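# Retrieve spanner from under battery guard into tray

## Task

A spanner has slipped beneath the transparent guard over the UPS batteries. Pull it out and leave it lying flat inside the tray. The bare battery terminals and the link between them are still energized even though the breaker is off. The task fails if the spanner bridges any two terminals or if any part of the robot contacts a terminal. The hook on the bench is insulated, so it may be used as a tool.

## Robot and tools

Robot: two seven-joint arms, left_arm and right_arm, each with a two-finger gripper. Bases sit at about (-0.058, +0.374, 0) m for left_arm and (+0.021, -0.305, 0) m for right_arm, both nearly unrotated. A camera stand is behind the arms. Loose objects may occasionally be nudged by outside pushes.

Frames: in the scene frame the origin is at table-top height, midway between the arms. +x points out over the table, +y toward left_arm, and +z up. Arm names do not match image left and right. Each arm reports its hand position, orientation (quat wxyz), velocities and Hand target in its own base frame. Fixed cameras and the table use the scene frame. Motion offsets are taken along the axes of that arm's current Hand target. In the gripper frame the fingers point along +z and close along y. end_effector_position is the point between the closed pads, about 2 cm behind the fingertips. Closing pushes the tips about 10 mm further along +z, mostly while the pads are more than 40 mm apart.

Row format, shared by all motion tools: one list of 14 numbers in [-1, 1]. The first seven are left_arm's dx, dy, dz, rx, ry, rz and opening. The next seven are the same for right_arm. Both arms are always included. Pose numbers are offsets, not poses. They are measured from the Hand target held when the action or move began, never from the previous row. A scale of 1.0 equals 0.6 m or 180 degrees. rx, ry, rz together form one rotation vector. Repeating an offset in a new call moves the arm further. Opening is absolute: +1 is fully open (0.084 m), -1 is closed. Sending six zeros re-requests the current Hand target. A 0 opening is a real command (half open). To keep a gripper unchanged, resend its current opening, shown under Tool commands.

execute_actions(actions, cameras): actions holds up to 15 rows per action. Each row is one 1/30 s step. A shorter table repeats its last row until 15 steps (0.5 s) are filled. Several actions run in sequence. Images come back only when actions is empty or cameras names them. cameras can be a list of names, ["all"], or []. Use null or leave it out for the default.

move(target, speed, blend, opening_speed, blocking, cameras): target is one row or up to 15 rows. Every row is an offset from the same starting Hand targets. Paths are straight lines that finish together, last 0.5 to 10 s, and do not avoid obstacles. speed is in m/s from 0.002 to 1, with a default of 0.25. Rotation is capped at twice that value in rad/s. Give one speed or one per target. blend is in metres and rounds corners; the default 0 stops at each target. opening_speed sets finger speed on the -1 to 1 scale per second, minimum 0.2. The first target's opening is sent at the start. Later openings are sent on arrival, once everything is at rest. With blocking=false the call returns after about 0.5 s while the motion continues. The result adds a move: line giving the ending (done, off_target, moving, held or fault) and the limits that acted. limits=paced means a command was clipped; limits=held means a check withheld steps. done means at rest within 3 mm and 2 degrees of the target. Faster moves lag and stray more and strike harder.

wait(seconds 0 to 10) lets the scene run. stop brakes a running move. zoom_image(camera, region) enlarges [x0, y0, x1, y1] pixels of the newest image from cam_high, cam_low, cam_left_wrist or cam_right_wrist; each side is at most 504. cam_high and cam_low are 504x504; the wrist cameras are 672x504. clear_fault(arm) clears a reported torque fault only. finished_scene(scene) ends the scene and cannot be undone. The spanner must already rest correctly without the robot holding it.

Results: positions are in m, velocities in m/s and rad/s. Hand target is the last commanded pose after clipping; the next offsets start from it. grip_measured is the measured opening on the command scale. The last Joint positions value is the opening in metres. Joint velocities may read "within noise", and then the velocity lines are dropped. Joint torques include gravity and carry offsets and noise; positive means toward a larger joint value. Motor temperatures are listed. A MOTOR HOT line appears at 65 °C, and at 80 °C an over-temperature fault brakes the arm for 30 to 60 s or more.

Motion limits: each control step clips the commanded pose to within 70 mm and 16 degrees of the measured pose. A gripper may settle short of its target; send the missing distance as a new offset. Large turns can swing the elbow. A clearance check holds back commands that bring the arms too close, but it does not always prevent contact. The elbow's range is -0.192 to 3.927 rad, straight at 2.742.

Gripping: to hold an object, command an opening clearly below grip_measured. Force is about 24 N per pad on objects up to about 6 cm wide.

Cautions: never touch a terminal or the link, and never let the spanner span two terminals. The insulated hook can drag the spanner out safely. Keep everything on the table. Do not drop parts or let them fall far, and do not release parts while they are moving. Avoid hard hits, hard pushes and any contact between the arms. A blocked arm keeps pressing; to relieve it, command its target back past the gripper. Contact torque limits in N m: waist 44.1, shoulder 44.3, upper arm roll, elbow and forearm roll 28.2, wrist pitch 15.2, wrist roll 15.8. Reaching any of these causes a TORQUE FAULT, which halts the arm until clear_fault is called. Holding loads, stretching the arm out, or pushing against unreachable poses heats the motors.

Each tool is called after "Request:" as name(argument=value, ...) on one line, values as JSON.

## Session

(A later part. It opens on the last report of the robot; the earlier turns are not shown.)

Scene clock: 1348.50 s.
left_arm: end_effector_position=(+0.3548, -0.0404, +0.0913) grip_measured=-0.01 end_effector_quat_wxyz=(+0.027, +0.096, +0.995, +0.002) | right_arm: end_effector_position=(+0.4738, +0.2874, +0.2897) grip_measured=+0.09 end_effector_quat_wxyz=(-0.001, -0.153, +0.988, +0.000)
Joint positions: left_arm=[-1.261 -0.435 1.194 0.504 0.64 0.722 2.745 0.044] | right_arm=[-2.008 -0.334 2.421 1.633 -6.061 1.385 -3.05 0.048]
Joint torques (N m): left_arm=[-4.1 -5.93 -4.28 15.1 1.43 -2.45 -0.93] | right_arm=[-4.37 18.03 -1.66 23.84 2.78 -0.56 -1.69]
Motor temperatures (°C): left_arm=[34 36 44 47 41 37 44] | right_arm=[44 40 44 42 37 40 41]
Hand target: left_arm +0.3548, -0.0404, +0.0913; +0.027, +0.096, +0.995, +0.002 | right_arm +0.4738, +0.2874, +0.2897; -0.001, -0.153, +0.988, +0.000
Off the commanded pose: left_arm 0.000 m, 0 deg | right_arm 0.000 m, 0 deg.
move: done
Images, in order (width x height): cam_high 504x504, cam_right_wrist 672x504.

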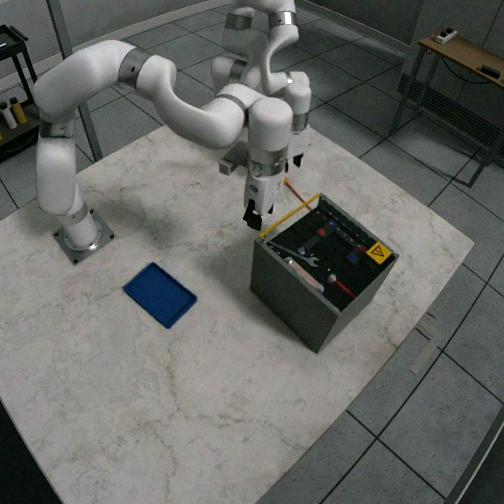

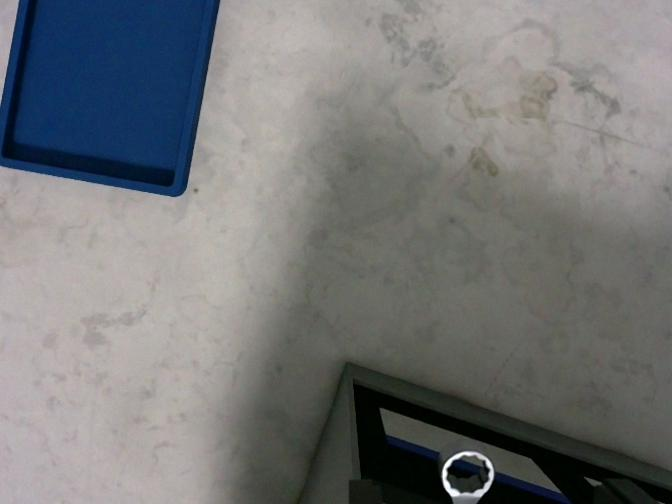

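Request:
move(target=[0,0,0,0,0,0,0,-0.015,0.0183,0.065,0,0,0,0], speed=0.15, cameras=["cam_right_wrist","cam_high"])

Request:
zoom_image(camera="cam_right_wrist", region=[300, 354, 672, 504])

Request:
zoom_image(camera="cam_high", region=[220, 180, 350, 290])

Scene clock: 1368.10 s.
left_arm: end_effector_position=(+0.3548, -0.0404, +0.0913) grip_measured=-0.01 end_effector_quat_wxyz=(+0.027, +0.096, +0.995, +0.002) | right_arm: end_effector_position=(+0.4890, +0.3112, +0.2750) grip_measured=-0.01 end_effector_quat_wxyz=(+0.025, -0.159, +0.987, +0.009)
Joint positions: left_arm=[-1.261 -0.435 1.194 0.504 0.64 0.722 2.745 0.044] | right_arm=[-2.011 -0.383 2.437 1.641 -6.027 1.297 -3.055 0.044]
Joint torques (N m): left_arm=[-4.04 -5.81 -4.36 15.22 1.22 -2.37 -1.07] | right_arm=[0.06 21.86 -2.76 23.52 0.1 -2.66 -0.06]
Hand target: left_arm +0.3548, -0.0404, +0.0913; +0.027, +0.096, +0.995, +0.002 | right_arm +0.4890, +0.3112, +0.2750; +0.025, -0.159, +0.987, +0.009 (not the last commanded pose)
Tool commands: left_gripper/opening=+0.0 right_gripper/opening=+0.0
Off the commanded pose: left_arm 0.000 m, 0 deg | right_arm 0.028 m, 3 deg.
TORQUE FAULT: the external load on joint 4 (elbow) of the right arm reached its load limit, and that arm stopped. The contact can be on any part of that arm beyond that joint, not only on its tool. A torque fault puts only its own arm into a fault stop. That arm's remaining commands of this call were not run. The hold on joint 4 (elbow) of that arm was moved back by the arm itself, up to 3 degrees, as the stop began. That arm is still stopped at the end of this call. While its stop runs, that arm, its gripper or tool too, takes no new command.
CLEAR FAULT: the right arm stays stopped (state 4) until you call clear_fault(arm="right_arm").
End effector pose when the fault began: right_arm: position (+0.4795, +0.3006, +0.2528), quat_wxyz (+0.001, -0.153, +0.988, +0.001)
Joint positions when the fault began: right_arm=[-2.011 -0.384 2.438 1.589 -6.027 1.297 -3.055 0.044]
move: fault (right_arm)
Images, in order (width x height): cam_high 504x504, cam_right_wrist 672x504.

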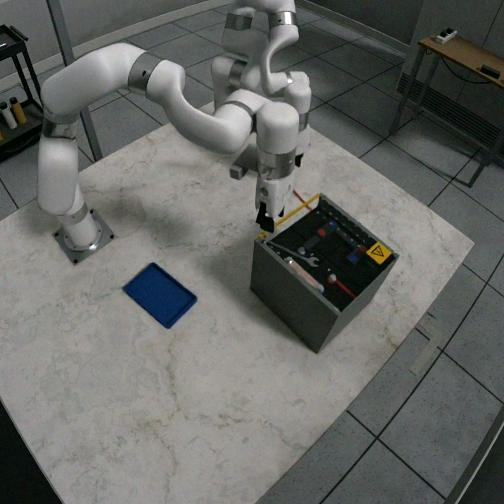

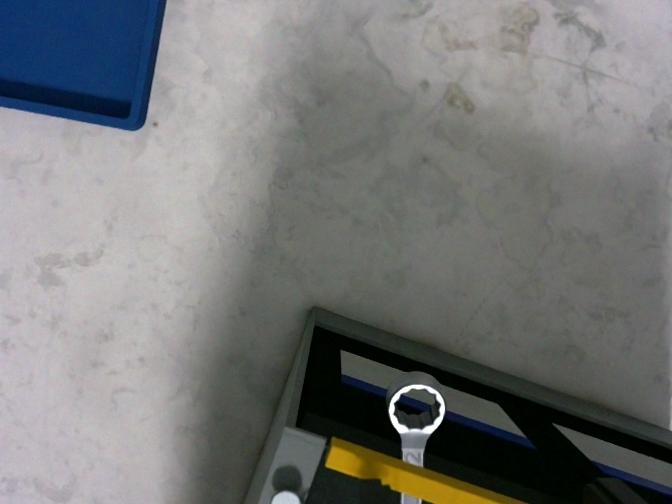

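Scaled by 1.355.

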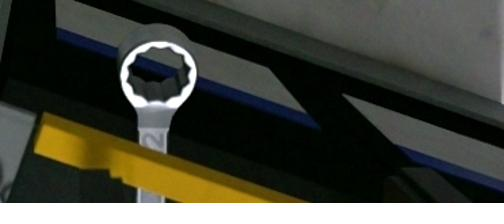

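Scaled by 3.877.

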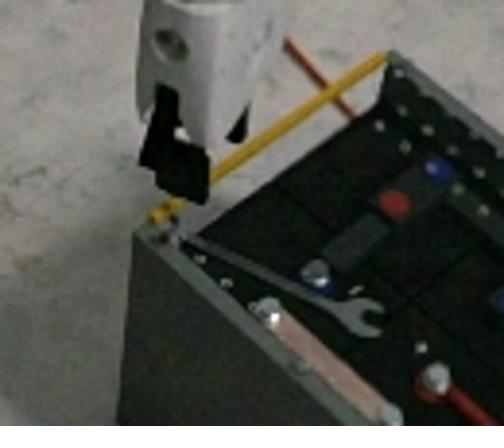

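Request:
clear_fault(arm="right_arm")

Request:
move(target=[0,0,0,0,0,0,0,0.0383,-0.0118,-0.0188,0.0057,0.016,0.1016,0], speed=0.15, cameras=["cam_right_wrist"])

Request:
zoom_image(camera="cam_right_wrist", region=[300, 354, 672, 504])

Scene clock: 1403.53 s.
left_arm: end_effector_position=(+0.3548, -0.0404, +0.0913) grip_measured=-0.01 end_effector_quat_wxyz=(+0.027, +0.096, +0.995, +0.002) | right_arm: end_effector_position=(+0.4890, +0.3112, +0.2750) grip_measured=-0.01 end_effector_quat_wxyz=(+0.025, -0.159, +0.987, +0.009)
Joint positions: left_arm=[-1.261 -0.435 1.194 0.504 0.64 0.722 2.745 0.044] | right_arm=[-2.011 -0.383 2.437 1.641 -6.027 1.297 -3.055 0.044]
Joint torques (N m): left_arm=[-3.61 -5.48 -4.52 17.45 0.78 -2.11 -0.9] | right_arm=[0.31 21.97 -2.73 23.45 0.17 -2.65 -0.05]
Hand target: left_arm +0.3548, -0.0404, +0.0913; +0.027, +0.096, +0.995, +0.002 | right_arm +0.4890, +0.3112, +0.2750; +0.025, -0.159, +0.987, +0.009 (not the last commanded pose)
Tool commands: left_gripper/opening=+0.0 right_gripper/opening=+0.0
Off the commanded pose: left_arm 0.000 m, 0 deg | right_arm 0.028 m, 3 deg.
TORQUE FAULT, CONTINUED: the right arm's stop, for the torque fault of joint 4 (elbow) that an earlier result reported, is over. The call counts as one of the actions that you can send in this scene. The hold on joint 4 (elbow) of that arm was moved back by the arm itself, up to 3 degrees, as the stop began. That arm's target is now where it stood when the stop ended, not its last command. That arm's gripper keeps its grip as last carried out, and that arm accepts commands again: back off and push less far.
CLEAR FAULT: your call cleared the right arm's torque fault. If a joint's load stays at its limit, that arm stops again at once.

Scene clock: 1405.00 s.
left_arm: end_effector_position=(+0.3548, -0.0404, +0.0913) grip_measured=-0.01 end_effector_quat_wxyz=(+0.027, +0.096, +0.995, +0.002) | right_arm: end_effector_position=(+0.4689, +0.2970, +0.2849) grip_measured=-0.01 end_effector_quat_wxyz=(+0.000, +0.000, +1.000, +0.000)
Joint positions: left_arm=[-1.261 -0.435 1.194 0.504 0.64 0.722 2.745 0.044] | right_arm=[-1.957 -0.345 2.382 1.623 -6.043 1.373 -2.735 0.044]
Joint torques (N m): left_arm=[-3.87 -5.46 -4.51 17.42 0.84 -1.8 -0.86] | right_arm=[4.94 28.06 -5.8 18.94 -2.52 -0.62 1.77]
Hand target: left_arm +0.3548, -0.0404, +0.0913; +0.027, +0.096, +0.995, +0.002 | right_arm +0.4689, +0.2970, +0.2850; +0.000, +0.000, +1.000, +0.000
Off the commanded pose: left_arm 0.000 m, 0 deg | right_arm 0.000 m, 0 deg.
move: done
Images, in order (width x height): cam_right_wrist 672x504.

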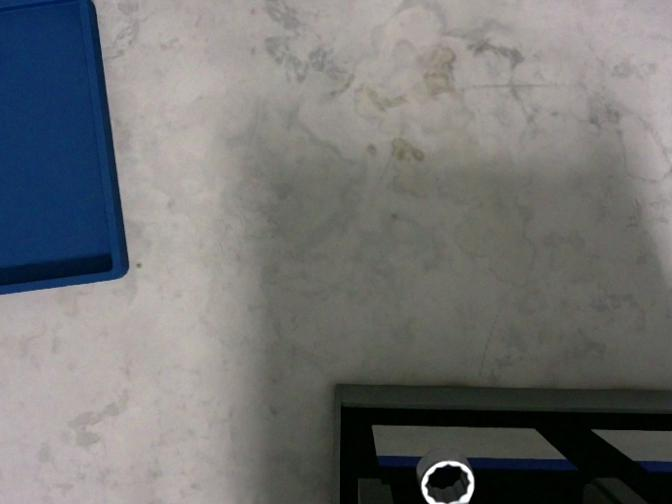

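Scaled by 1.355.

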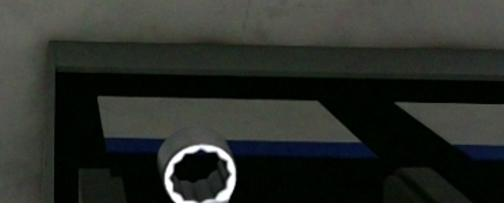

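Request:
move(target=[0,0,0,0,0,0,0,0.0515,0.01,0.03,-0.2585,0,0.965,-0.286], speed=0.7, cameras=["cam_right_wrist","cam_high"])

Request:
zoom_image(camera="cam_right_wrist", region=[300, 304, 672, 504])

Scene clock: 1467.97 s.
left_arm: end_effector_position=(+0.3548, -0.0404, +0.0913) grip_measured=-0.01 end_effector_quat_wxyz=(+0.027, +0.096, +0.995, +0.002) | right_arm: end_effector_position=(+0.4380, +0.3030, +0.2669) grip_measured=-0.30 end_effector_quat_wxyz=(+0.000, +0.966, +0.002, +0.259)
Joint positions: left_arm=[-1.261 -0.435 1.194 0.504 0.64 0.722 2.745 0.044] | right_arm=[-3.792 0.33 4.414 0.962 -6.286 0.639 0.672 0.031]
Joint torques (N m): left_arm=[-3.77 -5.29 -4.52 17.39 0.82 -1.93 -0.94] | right_arm=[-4.38 5.9 -3.25 23.81 -2.44 -1.6 1.72]
Hand target: left_arm +0.3548, -0.0404, +0.0913; +0.027, +0.096, +0.995, +0.002 | right_arm +0.4380, +0.3030, +0.2670; +0.000, +0.966, +0.002, +0.259
Off the commanded pose: left_arm 0.000 m, 0 deg | right_arm 0.000 m, 0 deg.
joint sent to its limit (right arm) — joint 5 (forearm roll), lower limit. The joint targets still meet the commanded pose.
move: done; limits=paced
Images, in order (width x height): cam_high 504x504, cam_right_wrist 672x504.

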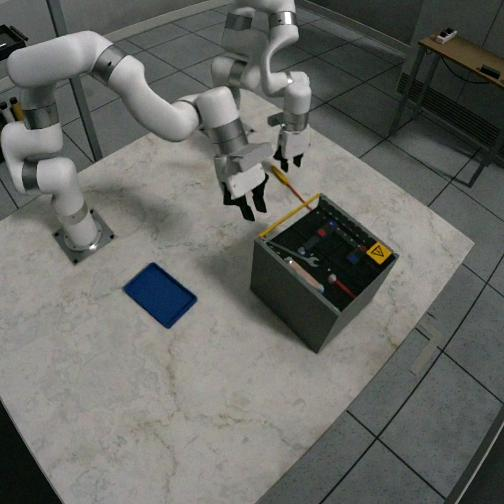

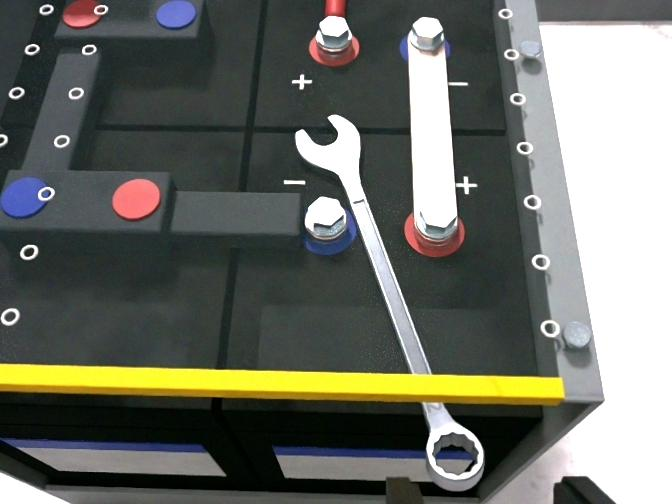

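Scaled by 1.355.

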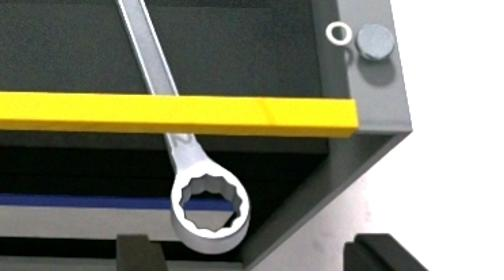

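Request:
move(target=[0,0,0,0,0,0,0,-0.004,0.006,0.055,0,0,0,-0.286], speed=0.1, cameras=["cam_right_wrist","cam_high"])

Request:
zoom_image(camera="cam_right_wrist", region=[300, 304, 672, 504])

Request:
zoom_image(camera="cam_high", region=[220, 170, 350, 290])

Scene clock: 1504.40 s.
left_arm: end_effector_position=(+0.3548, -0.0404, +0.0913) grip_measured=-0.01 end_effector_quat_wxyz=(+0.027, +0.096, +0.995, +0.002) | right_arm: end_effector_position=(+0.4524, +0.2994, +0.2372) grip_measured=-0.30 end_effector_quat_wxyz=(+0.000, +0.966, +0.002, +0.259)
Joint positions: left_arm=[-1.261 -0.435 1.194 0.504 0.64 0.722 2.745 0.044] | right_arm=[-4.001 0.315 4.609 0.941 -6.286 0.549 0.669 0.031]
Joint torques (N m): left_arm=[-3.84 -5.5 -4.56 17.52 0.65 -1.96 -0.93] | right_arm=[-4.51 2.34 -3.2 23.37 -2.21 -2.8 1.33]
Hand target: left_arm +0.3548, -0.0404, +0.0913; +0.027, +0.096, +0.995, +0.002 | right_arm +0.4524, +0.2994, +0.2372; +0.000, +0.966, +0.002, +0.259
Off the commanded pose: left_arm 0.000 m, 0 deg | right_arm 0.000 m, 0 deg.
move: done
Images, in order (width x height): cam_high 504x504, cam_right_wrist 672x504.

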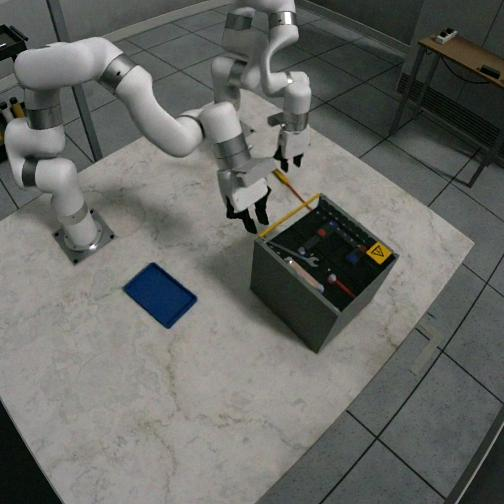

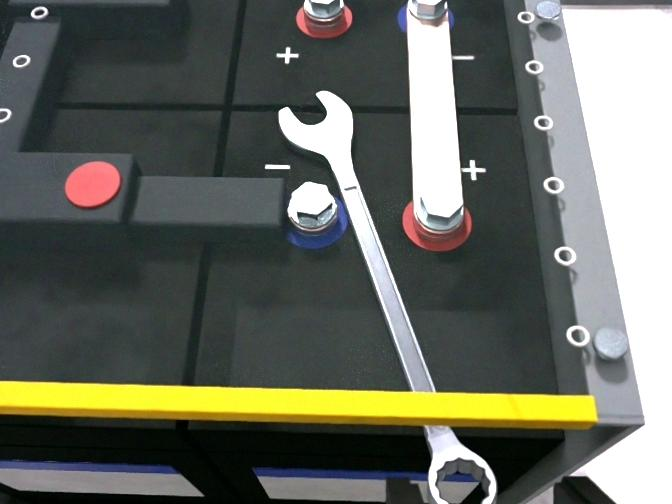

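Scaled by 1.355.

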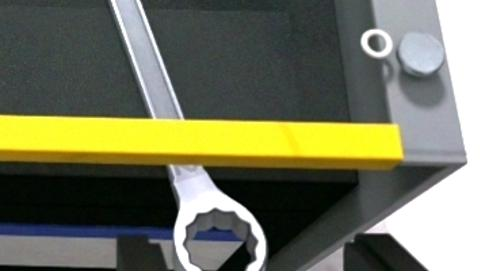

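Scaled by 3.877.

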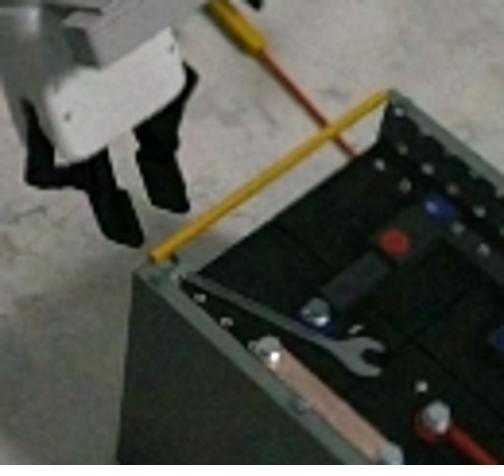

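Request:
move(target=[0,0,0,0,0,0,0,-0.0103,0.0033,0.045,0,0,0,-0.38], speed=0.08, cameras=["cam_right_wrist"])

Request:
zoom_image(camera="cam_right_wrist", region=[300, 304, 672, 504])

Scene clock: 1532.23 s.
left_arm: end_effector_position=(+0.3548, -0.0404, +0.0913) grip_measured=-0.01 end_effector_quat_wxyz=(+0.027, +0.096, +0.995, +0.002) | right_arm: end_effector_position=(+0.4605, +0.2974, +0.2107) grip_measured=-0.40 end_effector_quat_wxyz=(+0.000, +0.966, +0.002, +0.259)
Joint positions: left_arm=[-1.261 -0.435 1.194 0.504 0.64 0.722 2.745 0.044] | right_arm=[-4.178 0.319 4.782 0.92 -6.282 0.474 0.671 0.027]
Joint torques (N m): left_arm=[-3.75 -5 -4.61 17.41 0.88 -1.96 -0.95] | right_arm=[-4.47 -0.91 -3.3 22.82 2 -4.89 -1.76]
Motor temperatures (°C): left_arm=[34 36 44 51 41 36 44] | right_arm=[43 40 42 47 37 40 41]
Hand target: left_arm +0.3548, -0.0404, +0.0913; +0.027, +0.096, +0.995, +0.002 | right_arm +0.4606, +0.2974, +0.2107; +0.000, +0.966, +0.002, +0.259
Off the commanded pose: left_arm 0.000 m, 0 deg | right_arm 0.000 m, 0 deg.
move: done
Images, in order (width x height): cam_right_wrist 672x504.

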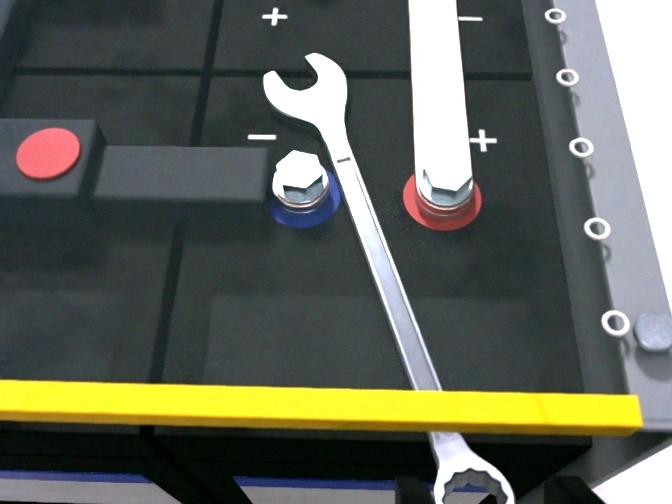

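Scaled by 1.355.

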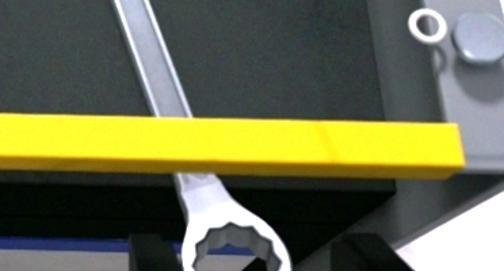

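Request:
move(target=[[0,0,0,0,0,0,0,0,-0.0027,0,0,0,0,-0.38],[0,0,0,0,0,0,0,0,-0.0027,0.0275,0,0,0,-0.38]], speed=0.04, cameras=["cam_right_wrist","cam_high"])

Request:
zoom_image(camera="cam_right_wrist", region=[300, 304, 672, 504])

Scene clock: 1542.13 s.
left_arm: end_effector_position=(+0.3548, -0.0404, +0.0913) grip_measured=-0.01 end_effector_quat_wxyz=(+0.027, +0.096, +0.995, +0.002) | right_arm: end_effector_position=(+0.4688, +0.2991, +0.1964) grip_measured=-0.40 end_effector_quat_wxyz=(+0.000, +0.966, +0.002, +0.259)
Joint positions: left_arm=[-1.261 -0.435 1.194 0.504 0.64 0.722 2.745 0.044] | right_arm=[-4.314 0.342 4.911 0.93 -6.247 0.437 0.649 0.027]
Joint torques (N m): left_arm=[-3.79 -5.03 -4.65 17.65 0.73 -1.74 -1.05] | right_arm=[-4.37 -3.88 -3.52 22.39 2.96 -5.02 -1.72]
Hand target: left_arm +0.3548, -0.0404, +0.0913; +0.027, +0.096, +0.995, +0.002 | right_arm +0.4688, +0.2990, +0.1964; +0.000, +0.966, +0.002, +0.259
Off the commanded pose: left_arm 0.000 m, 0 deg | right_arm 0.000 m, 0 deg.
move: done
Images, in order (width x height): cam_high 504x504, cam_right_wrist 672x504.

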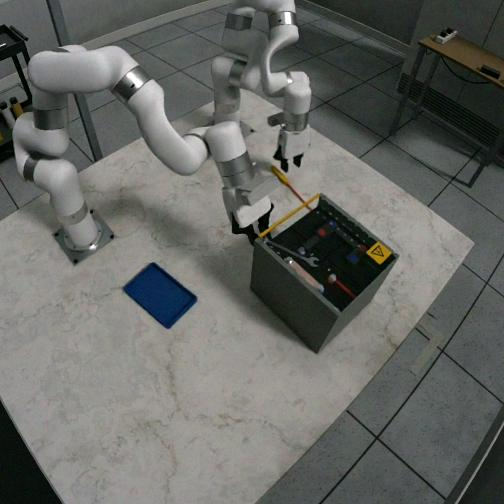

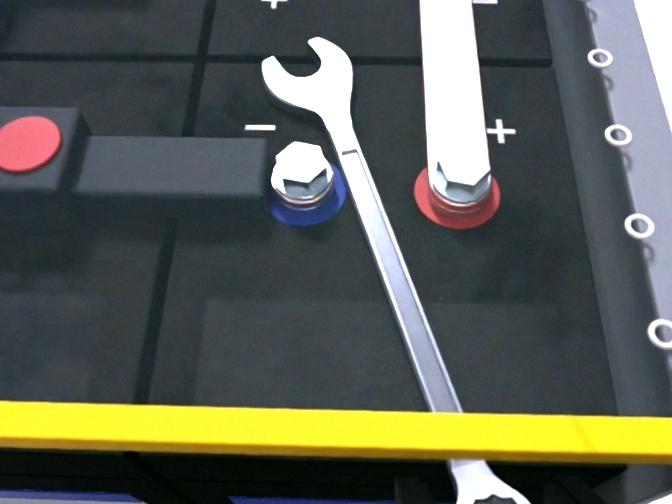

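Scaled by 1.355.

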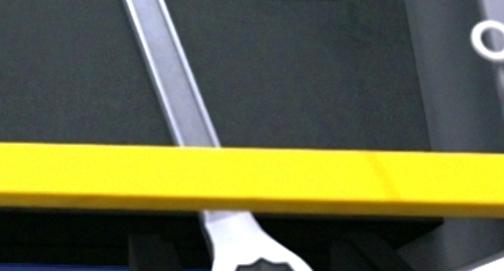

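Request:
move(target=[0,0,0,0,0,0,0,0,0,0,0,0,0,-1], opening_speed=0.5, cameras=["cam_right_wrist"])

Scene clock: 1548.23 s.
left_arm: end_effector_position=(+0.3548, -0.0404, +0.0913) grip_measured=-0.01 end_effector_quat_wxyz=(+0.027, +0.096, +0.995, +0.002) | right_arm: end_effector_position=(+0.4688, +0.2991, +0.1964) grip_measured=-0.60 end_effector_quat_wxyz=(+0.000, +0.966, +0.002, +0.259)
Joint positions: left_arm=[-1.261 -0.435 1.194 0.504 0.64 0.722 2.745 0.044] | right_arm=[-4.314 0.342 4.911 0.93 -6.247 0.437 0.649 0.018]
Joint torques (N m): left_arm=[-3.65 -5.3 -4.62 17.41 0.81 -1.93 -0.84] | right_arm=[-4.32 -3.9 -3.48 21.68 2.95 -3.15 -1.75]
Hand target: left_arm +0.3548, -0.0404, +0.0913; +0.027, +0.096, +0.995, +0.002 | right_arm +0.4688, +0.2990, +0.1964; +0.000, +0.966, +0.002, +0.259
Off the commanded pose: left_arm 0.000 m, 0 deg | right_arm 0.000 m, 0 deg.
move: done
Images, in order (width x height): cam_right_wrist 672x504.

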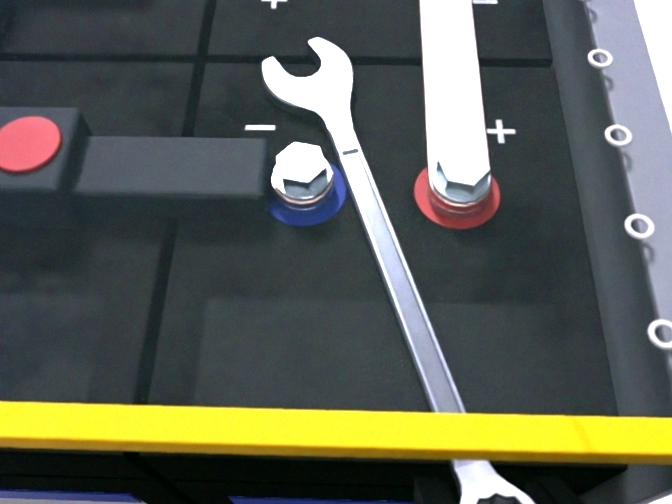

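Request:
move(target=[0,0,0,0,0,0,0,0.0117,0,-0.0202,0,0,0,-1], speed=0.04, cameras=["cam_right_wrist"])

Request:
zoom_image(camera="cam_right_wrist", region=[220, 20, 520, 300])

Scene clock: 1557.30 s.
left_arm: end_effector_position=(+0.3548, -0.0404, +0.0913) grip_measured=-0.01 end_effector_quat_wxyz=(+0.027, +0.096, +0.995, +0.002) | right_arm: end_effector_position=(+0.4688, +0.2991, +0.2104) grip_measured=-0.60 end_effector_quat_wxyz=(+0.000, +0.966, +0.002, +0.259)
Joint positions: left_arm=[-1.261 -0.435 1.194 0.504 0.64 0.722 2.745 0.044] | right_arm=[-4.259 0.326 4.851 0.948 -6.267 0.475 0.654 0.018]
Joint torques (N m): left_arm=[-3.93 -5.11 -4.6 17.44 0.69 -1.64 -0.88] | right_arm=[4.86 -12.8 -7.39 23.11 -2.43 -1.74 1.86]
Hand target: left_arm +0.3548, -0.0404, +0.0913; +0.027, +0.096, +0.995, +0.002 | right_arm +0.4688, +0.2991, +0.2104; +0.000, +0.966, +0.002, +0.259
Off the commanded pose: left_arm 0.000 m, 0 deg | right_arm 0.000 m, 0 deg.
move: done
Images, in order (width x height): cam_right_wrist 672x504.

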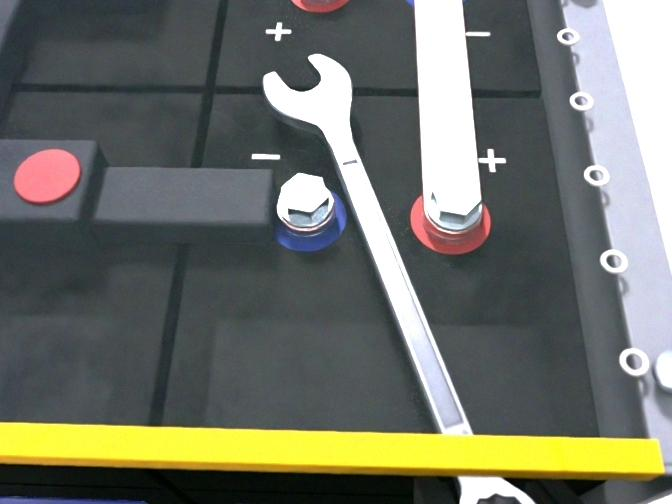

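Scaled by 1.680.

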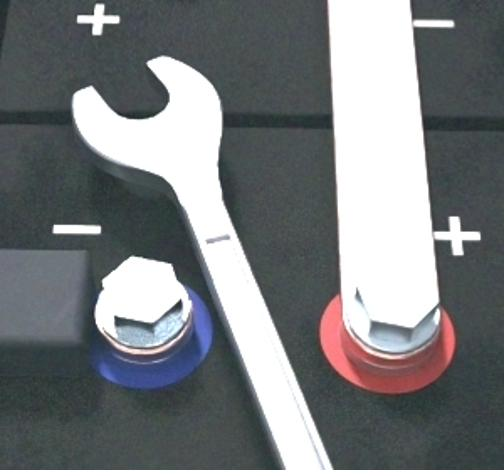

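Request:
move(target=[0,0,0,0,0,0,0,-0.0282,0.006,0.0107,0,0,0,-1], speed=0.04, cameras=["cam_right_wrist"])

Scene clock: 1598.73 s.
left_arm: end_effector_position=(+0.3548, -0.0404, +0.0913) grip_measured=-0.01 end_effector_quat_wxyz=(+0.027, +0.096, +0.995, +0.002) | right_arm: end_effector_position=(+0.4574, +0.2954, +0.1964) grip_measured=-0.60 end_effector_quat_wxyz=(+0.000, +0.966, +0.002, +0.259)
Joint positions: left_arm=[-1.261 -0.435 1.194 0.504 0.64 0.722 2.745 0.044] | right_arm=[-4.206 0.329 4.817 0.889 -6.271 0.433 0.673 0.018]
Joint torques (N m): left_arm=[-3.71 -5.23 -4.78 17.39 0.79 -1.76 -0.83] | right_arm=[5.05 -1.43 -7.2 17.83 -2.51 -5.06 1.83]
Hand target: left_arm +0.3548, -0.0404, +0.0913; +0.027, +0.096, +0.995, +0.002 | right_arm +0.4574, +0.2954, +0.1964; +0.000, +0.966, +0.002, +0.259
Off the commanded pose: left_arm 0.000 m, 0 deg | right_arm 0.000 m, 0 deg.
move: done
Images, in order (width x height): cam_right_wrist 672x504.

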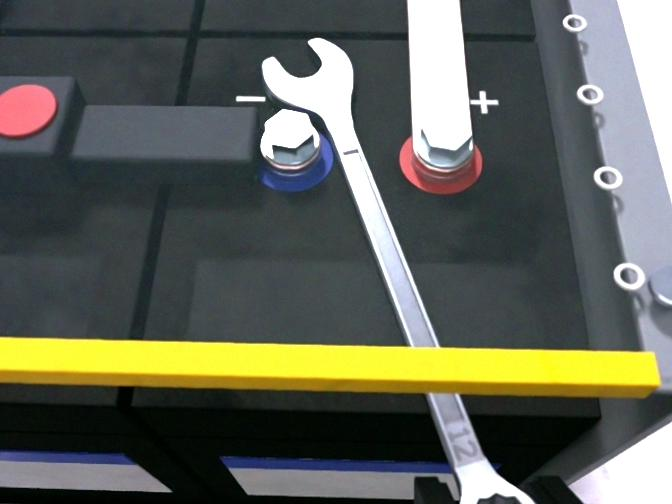

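Request:
move(target=[0,0,0,0,0,0,0,-0.00375,0,0.0065,0,0,0,-1], speed=0.03, cameras=["cam_right_wrist","cam_low"])

Scene clock: 1632.80 s.
left_arm: end_effector_position=(+0.3548, -0.0404, +0.0913) grip_measured=-0.01 end_effector_quat_wxyz=(+0.027, +0.096, +0.995, +0.002) | right_arm: end_effector_position=(+0.4574, +0.2954, +0.1919) grip_measured=-0.60 end_effector_quat_wxyz=(+0.000, +0.966, +0.002, +0.259)
Joint positions: left_arm=[-1.261 -0.435 1.194 0.504 0.64 0.722 2.745 0.044] | right_arm=[-4.227 0.333 4.84 0.884 -6.267 0.42 0.673 0.018]
Joint torques (N m): left_arm=[-3.67 -5.07 -4.79 17.6 0.79 -1.58 -0.98] | right_arm=[-5.11 -2 -3.5 16.05 2.4 -4.56 0.35]
Hand target: left_arm +0.3548, -0.0404, +0.0913; +0.027, +0.096, +0.995, +0.002 | right_arm +0.4574, +0.2954, +0.1919; +0.000, +0.966, +0.002, +0.259
Off the commanded pose: left_arm 0.000 m, 0 deg | right_arm 0.000 m, 0 deg.
move: done
Images, in order (width x height): cam_low 504x504, cam_right_wrist 672x504.

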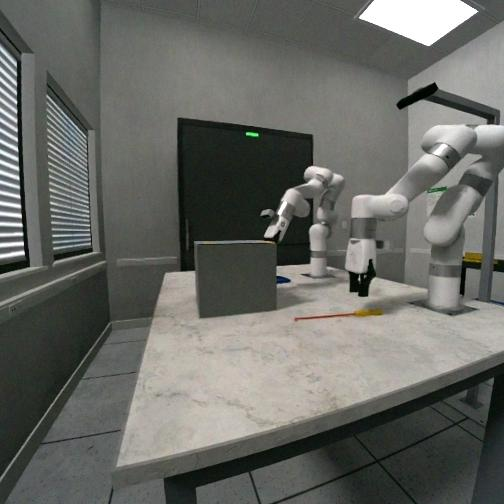

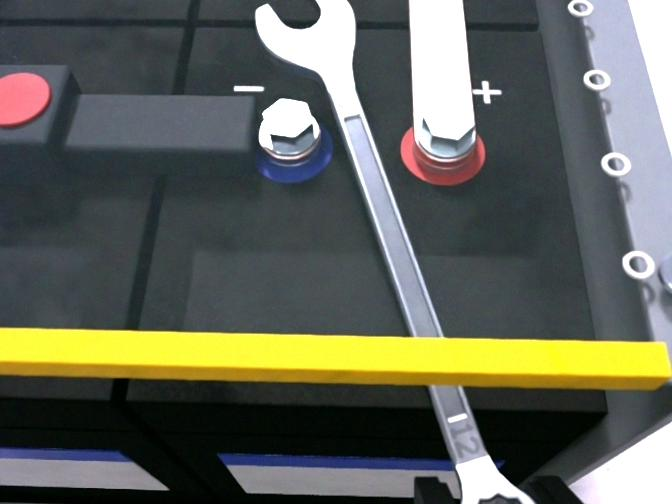

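Request:
move(target=[0,0,0,0,0,0,0,-0.01617,0.00505,-0.00376,0,0,0,-1], speed=0.03, cameras=["cam_right_wrist"])

Scene clock: 1657.63 s.
left_arm: end_effector_position=(+0.3548, -0.0404, +0.0913) grip_measured=-0.01 end_effector_quat_wxyz=(+0.027, +0.096, +0.995, +0.002) | right_arm: end_effector_position=(+0.4479, +0.2923, +0.1890) grip_measured=-0.60 end_effector_quat_wxyz=(+0.000, +0.966, +0.002, +0.259)
Joint positions: left_arm=[-1.261 -0.435 1.194 0.504 0.64 0.722 2.745 0.044] | right_arm=[-4.147 0.33 4.772 0.847 -6.276 0.409 0.688 0.018]
Joint torques (N m): left_arm=[-3.76 -4.89 -4.84 17.41 0.88 -1.51 -0.85] | right_arm=[4.53 -10.87 -7.01 16.24 -2.39 -4.44 1.79]
Hand target: left_arm +0.3548, -0.0404, +0.0913; +0.027, +0.096, +0.995, +0.002 | right_arm +0.4479, +0.2923, +0.1890; +0.000, +0.966, +0.002, +0.259
Off the commanded pose: left_arm 0.000 m, 0 deg | right_arm 0.000 m, 0 deg.
move: done
Images, in order (width x height): cam_right_wrist 672x504.

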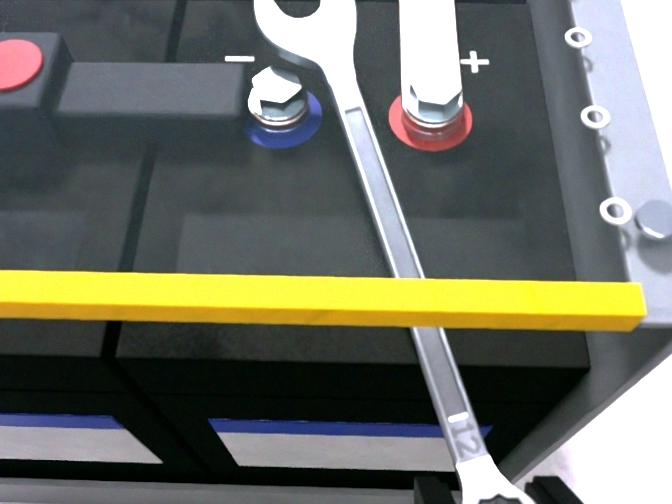

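Request:
move(target=[0,0,0,0,0,0,0,-0.017,0.00505,-0.00232,0,0,0,-1], speed=0.03, cameras=["cam_right_wrist"])

Scene clock: 1664.23 s.
left_arm: end_effector_position=(+0.3548, -0.0404, +0.0913) grip_measured=-0.01 end_effector_quat_wxyz=(+0.027, +0.096, +0.995, +0.002) | right_arm: end_effector_position=(+0.4384, +0.2893, +0.1851) grip_measured=-0.60 end_effector_quat_wxyz=(+0.000, +0.966, +0.002, +0.259)
Joint positions: left_arm=[-1.261 -0.435 1.194 0.504 0.64 0.722 2.745 0.044] | right_arm=[-4.072 0.333 4.709 0.809 -6.277 0.396 0.698 0.018]
Joint torques (N m): left_arm=[-3.75 -5.18 -4.91 17.43 0.84 -1.49 -0.86] | right_arm=[4.58 0.3 -7.19 16.24 2.93 -4.55 1.78]
Hand target: left_arm +0.3548, -0.0404, +0.0913; +0.027, +0.096, +0.995, +0.002 | right_arm +0.4384, +0.2893, +0.1851; +0.000, +0.966, +0.002, +0.259
Off the commanded pose: left_arm 0.000 m, 0 deg | right_arm 0.000 m, 0 deg.
move: done
Images, in order (width x height): cam_right_wrist 672x504.

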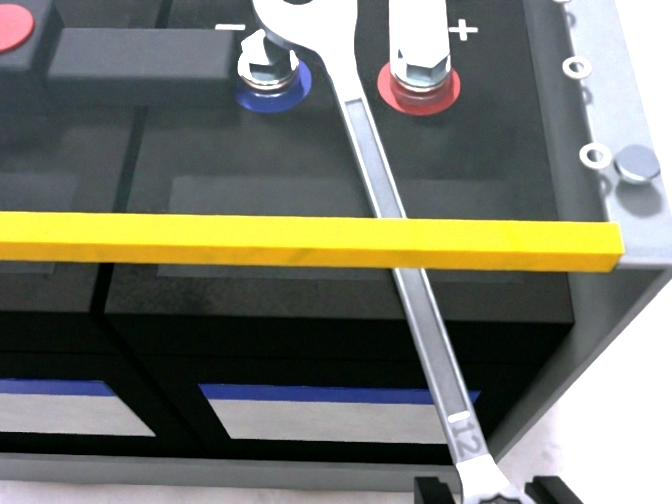

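Request:
move(target=[0,0,0,0,0,0,0,-0.01675,0.00505,-0.00275,0,0,0,-1], speed=0.03, cameras=["cam_right_wrist"])

Request:
zoom_image(camera="cam_right_wrist", region=[180, 0, 520, 255])

Scene clock: 1672.17 s.
left_arm: end_effector_position=(+0.3548, -0.0404, +0.0913) grip_measured=-0.01 end_effector_quat_wxyz=(+0.027, +0.096, +0.995, +0.002) | right_arm: end_effector_position=(+0.4288, +0.2862, +0.1815) grip_measured=-0.60 end_effector_quat_wxyz=(+0.000, +0.966, +0.002, +0.259)
Joint positions: left_arm=[-1.261 -0.435 1.194 0.504 0.64 0.722 2.745 0.044] | right_arm=[-3.997 0.34 4.648 0.772 -6.269 0.384 0.702 0.018]
Joint torques (N m): left_arm=[-3.78 -5.01 -4.82 17.45 0.76 -1.55 -0.78] | right_arm=[4.7 1.96 -7.26 16.24 2.96 -4.72 1.57]
Hand target: left_arm +0.3548, -0.0404, +0.0913; +0.027, +0.096, +0.995, +0.002 | right_arm +0.4288, +0.2862, +0.1815; +0.000, +0.966, +0.002, +0.259
Off the commanded pose: left_arm 0.000 m, 0 deg | right_arm 0.000 m, 0 deg.
move: done
Images, in order (width x height): cam_right_wrist 672x504.

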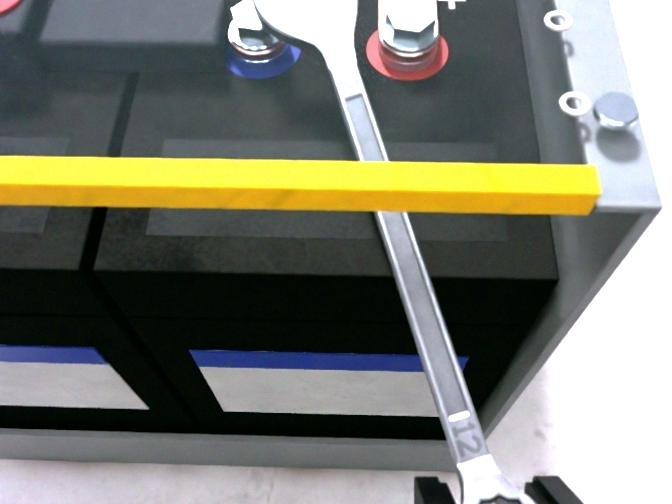

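Scaled by 1.482.

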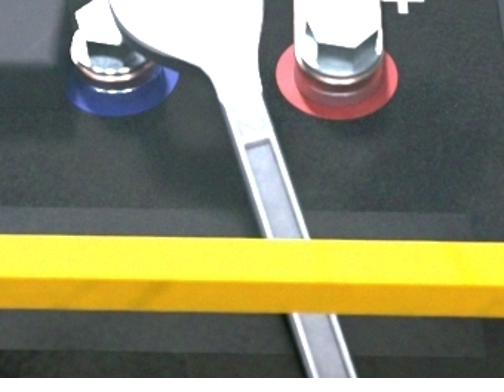

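Request:
move(target=[0,0,0,0,0,0,0,-0.02422,0.00758,-0.00572,0,0,0,-1], speed=0.03, cameras=["cam_right_wrist"])

Scene clock: 1680.30 s.
left_arm: end_effector_position=(+0.3548, -0.0404, +0.0913) grip_measured=-0.01 end_effector_quat_wxyz=(+0.027, +0.096, +0.995, +0.002) | right_arm: end_effector_position=(+0.4146, +0.2816, +0.1772) grip_measured=-0.60 end_effector_quat_wxyz=(+0.000, +0.966, +0.002, +0.259)
Joint positions: left_arm=[-1.261 -0.435 1.194 0.504 0.64 0.722 2.745 0.044] | right_arm=[-3.887 0.359 4.559 0.719 -6.246 0.371 0.699 0.018]
Joint torques (N m): left_arm=[-3.93 -4.53 -5.1 17.49 0.72 -1.3 -0.97] | right_arm=[4.86 3.45 -7.22 16.36 3.02 -4.74 -1.75]
Hand target: left_arm +0.3548, -0.0404, +0.0913; +0.027, +0.096, +0.995, +0.002 | right_arm +0.4145, +0.2816, +0.1772; +0.000, +0.966, +0.002, +0.259
Off the commanded pose: left_arm 0.000 m, 0 deg | right_arm 0.000 m, 0 deg.
move: done
Images, in order (width x height): cam_right_wrist 672x504.

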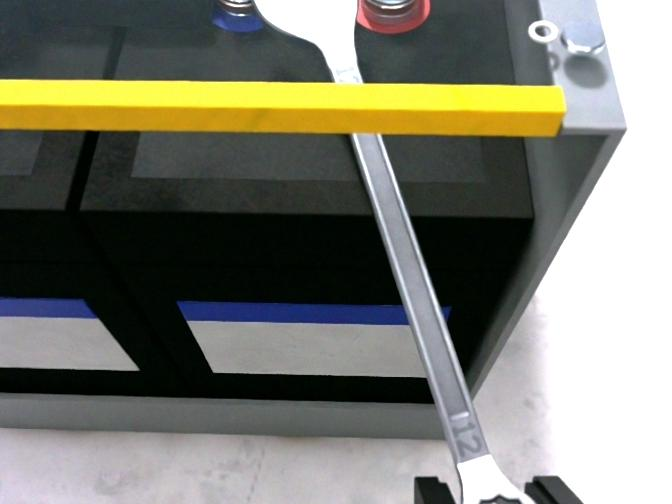

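Request:
move(target=[0,0,0,0,0,0,0,-0.04675,0.01467,-0.011,0,0,0,-1], speed=0.04, cameras=["cam_right_wrist"])

Scene clock: 1701.37 s.
left_arm: end_effector_position=(+0.3548, -0.0404, +0.0913) grip_measured=-0.01 end_effector_quat_wxyz=(+0.027, +0.096, +0.995, +0.002) | right_arm: end_effector_position=(+0.3870, +0.2727, +0.1689) grip_measured=-0.60 end_effector_quat_wxyz=(+0.000, +0.966, +0.002, +0.259)
Joint positions: left_arm=[-1.261 -0.435 1.194 0.504 0.64 0.722 2.745 0.044] | right_arm=[-3.705 0.41 4.425 0.622 -6.179 0.351 0.681 0.018]
Joint torques (N m): left_arm=[-3.67 -4.74 -5.1 17.4 0.81 -1.54 -0.81] | right_arm=[4.9 5.31 -7.42 15.9 3.08 -4.93 -1.85]
Hand target: left_arm +0.3548, -0.0404, +0.0913; +0.027, +0.096, +0.995, +0.002 | right_arm +0.3870, +0.2727, +0.1689; +0.000, +0.966, +0.002, +0.259
Off the commanded pose: left_arm 0.000 m, 0 deg | right_arm 0.000 m, 0 deg.
move: done
Images, in order (width x height): cam_right_wrist 672x504.

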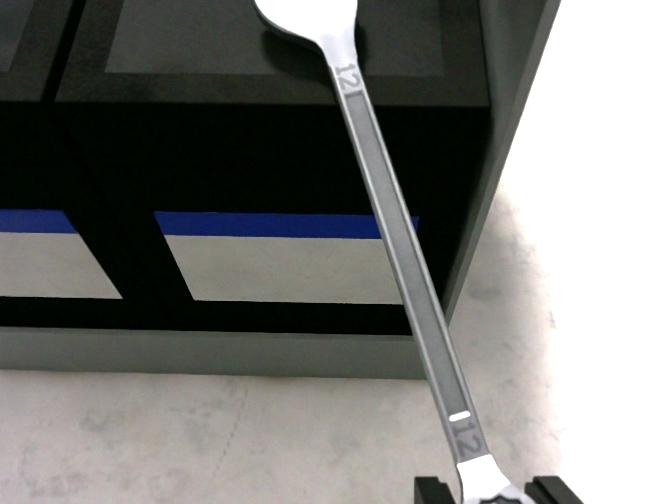

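Request:
move(target=[0,0,0,0,0,0,0,0.05,0,-0.0866,0,0,0,-1], speed=0.06, cameras=["cam_right_wrist"])

Scene clock: 1726.17 s.
left_arm: end_effector_position=(+0.3548, -0.0404, +0.0913) grip_measured=-0.01 end_effector_quat_wxyz=(+0.027, +0.096, +0.995, +0.002) | right_arm: end_effector_position=(+0.3870, +0.2728, +0.2289) grip_measured=-0.60 end_effector_quat_wxyz=(+0.000, +0.966, +0.002, +0.259)
Joint positions: left_arm=[-1.261 -0.435 1.194 0.504 0.64 0.722 2.745 0.044] | right_arm=[-3.53 0.489 4.208 0.704 -6.106 0.542 0.578 0.018]
Joint torques (N m): left_arm=[-3.82 -4.79 -5.04 17.58 0.94 -1.35 -0.92] | right_arm=[4.92 7.72 -8.11 22.81 2.95 -1.82 -1.7]
Hand target: left_arm +0.3548, -0.0404, +0.0913; +0.027, +0.096, +0.995, +0.002 | right_arm +0.3870, +0.2728, +0.2289; +0.000, +0.966, +0.002, +0.259
Off the commanded pose: left_arm 0.000 m, 0 deg | right_arm 0.000 m, 0 deg.
move: done
Images, in order (width x height): cam_right_wrist 672x504.

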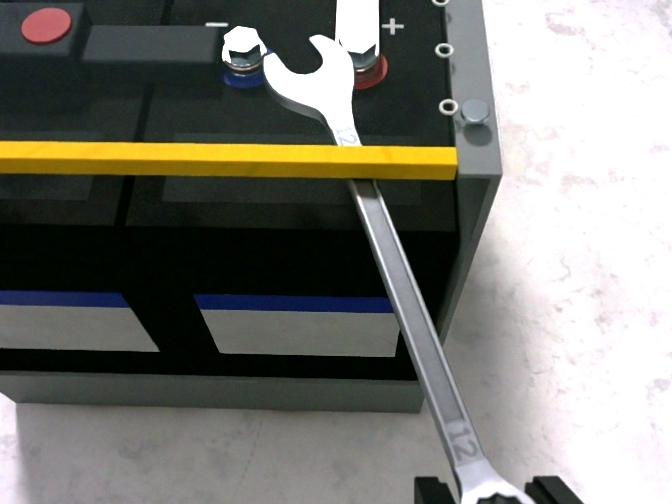

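Request:
move(target=[[0,0,0,0,0,0,0,-0.0067,0,0.0115,0,0,0,-1],[0,0,0,0,0,0,0,-0.1205,0.04,-0.045,0,0,0,-1]], speed=0.05, blend=0.002, cameras=["cam_right_wrist","cam_low"])

Scene clock: 1761.03 s.
left_arm: end_effector_position=(+0.3548, -0.0404, +0.0913) grip_measured=-0.01 end_effector_quat_wxyz=(+0.027, +0.096, +0.995, +0.002) | right_arm: end_effector_position=(+0.3110, +0.2485, +0.2162) grip_measured=-0.60 end_effector_quat_wxyz=(+0.000, +0.966, +0.002, +0.259)
Joint positions: left_arm=[-1.261 -0.435 1.194 0.504 0.64 0.722 2.745 0.044] | right_arm=[-3.218 0.733 4.04 0.478 -5.947 0.607 0.543 0.018]
Joint torques (N m): left_arm=[-3.72 -4.59 -5.13 17.4 1.02 -1.3 -0.88] | right_arm=[4.71 6.44 -8.41 16.9 2.66 -1.85 -1.78]
Hand target: left_arm +0.3548, -0.0404, +0.0913; +0.027, +0.096, +0.995, +0.002 | right_arm +0.3110, +0.2485, +0.2162; +0.000, +0.966, +0.002, +0.259
Off the commanded pose: left_arm 0.000 m, 0 deg | right_arm 0.000 m, 0 deg.
move: done
Images, in order (width x height): cam_low 504x504, cam_right_wrist 672x504.

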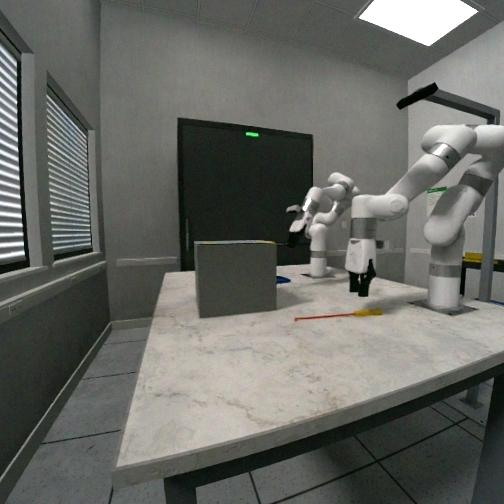

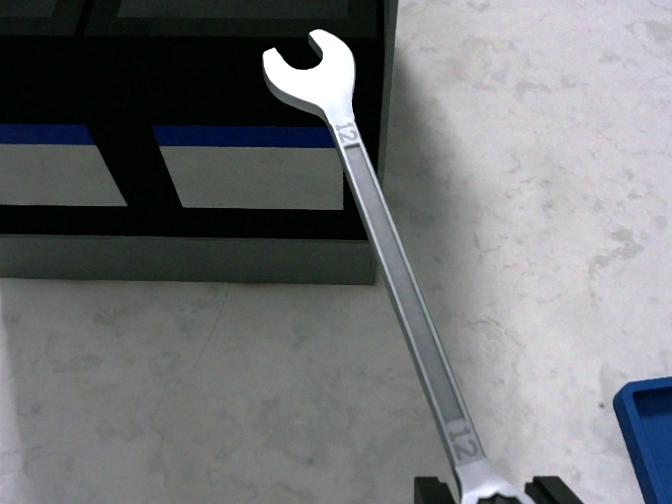

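Request:
move(target=[0,0,0,0,0,0,0,-0.0612,0.3058,-0.1007,-0.05,0,0.0866,-1], speed=0.1, cameras=["cam_right_wrist","cam_high","cam_left_wrist"])

Scene clock: 1774.63 s.
left_arm: end_effector_position=(+0.3548, -0.0404, +0.0913) grip_measured=-0.01 end_effector_quat_wxyz=(+0.027, +0.096, +0.995, +0.002) | right_arm: end_effector_position=(+0.2496, +0.0648, +0.2504) grip_measured=-0.60 end_effector_quat_wxyz=(+0.041, +0.954, -0.149, +0.256)
Joint positions: left_arm=[-1.261 -0.435 1.194 0.504 0.64 0.722 2.745 0.044] | right_arm=[-3.145 1.359 3.61 0.205 -6.051 1.064 0.461 0.018]
Joint torques (N m): left_arm=[-3.48 -4.47 -5.11 17.58 0.94 -1.17 -0.83] | right_arm=[-4.33 0.58 -5.57 18.42 -2.75 -1.93 -1.77]
Hand target: left_arm +0.3548, -0.0404, +0.0913; +0.027, +0.096, +0.995, +0.002 | right_arm +0.2496, +0.0648, +0.2504; +0.041, +0.954, -0.149, +0.256
Off the commanded pose: left_arm 0.000 m, 0 deg | right_arm 0.000 m, 0 deg.
move: done
Images, in order (width x height): cam_high 504x504, cam_left_wrist 672x504, cam_right_wrist 672x504.

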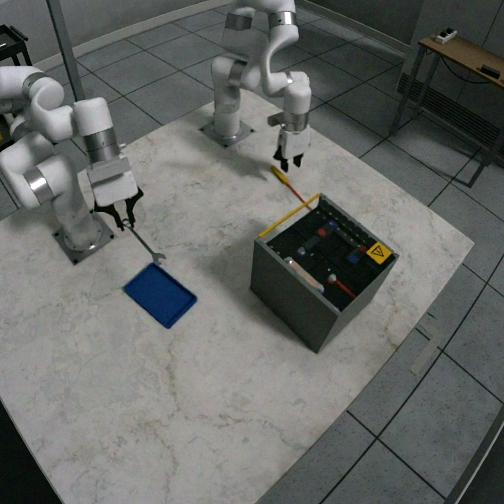

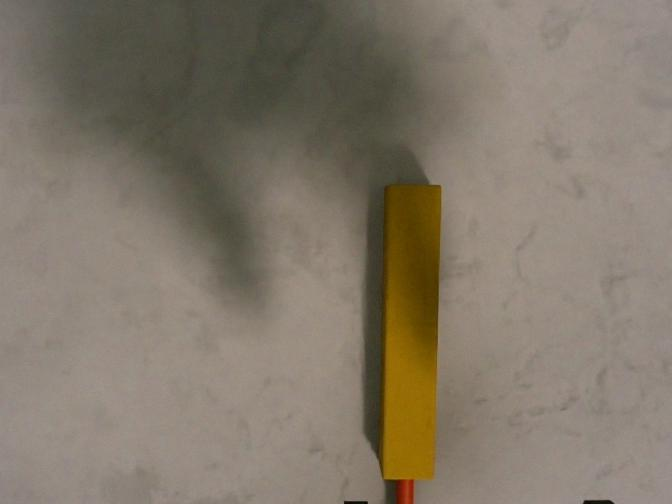

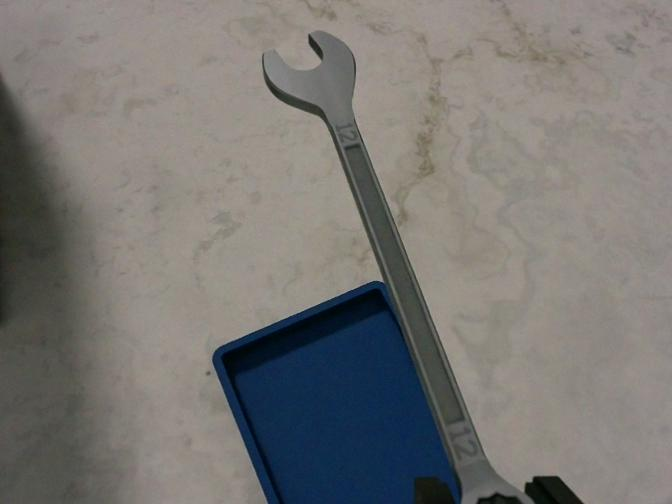

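Request:
zoom_image(camera="cam_high", region=[80, 190, 240, 350])

Scaled by 3.150.

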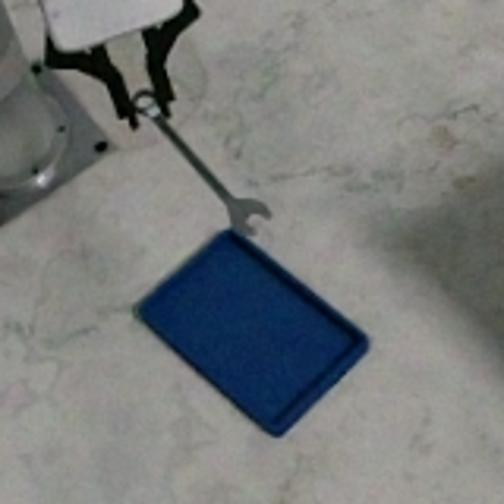

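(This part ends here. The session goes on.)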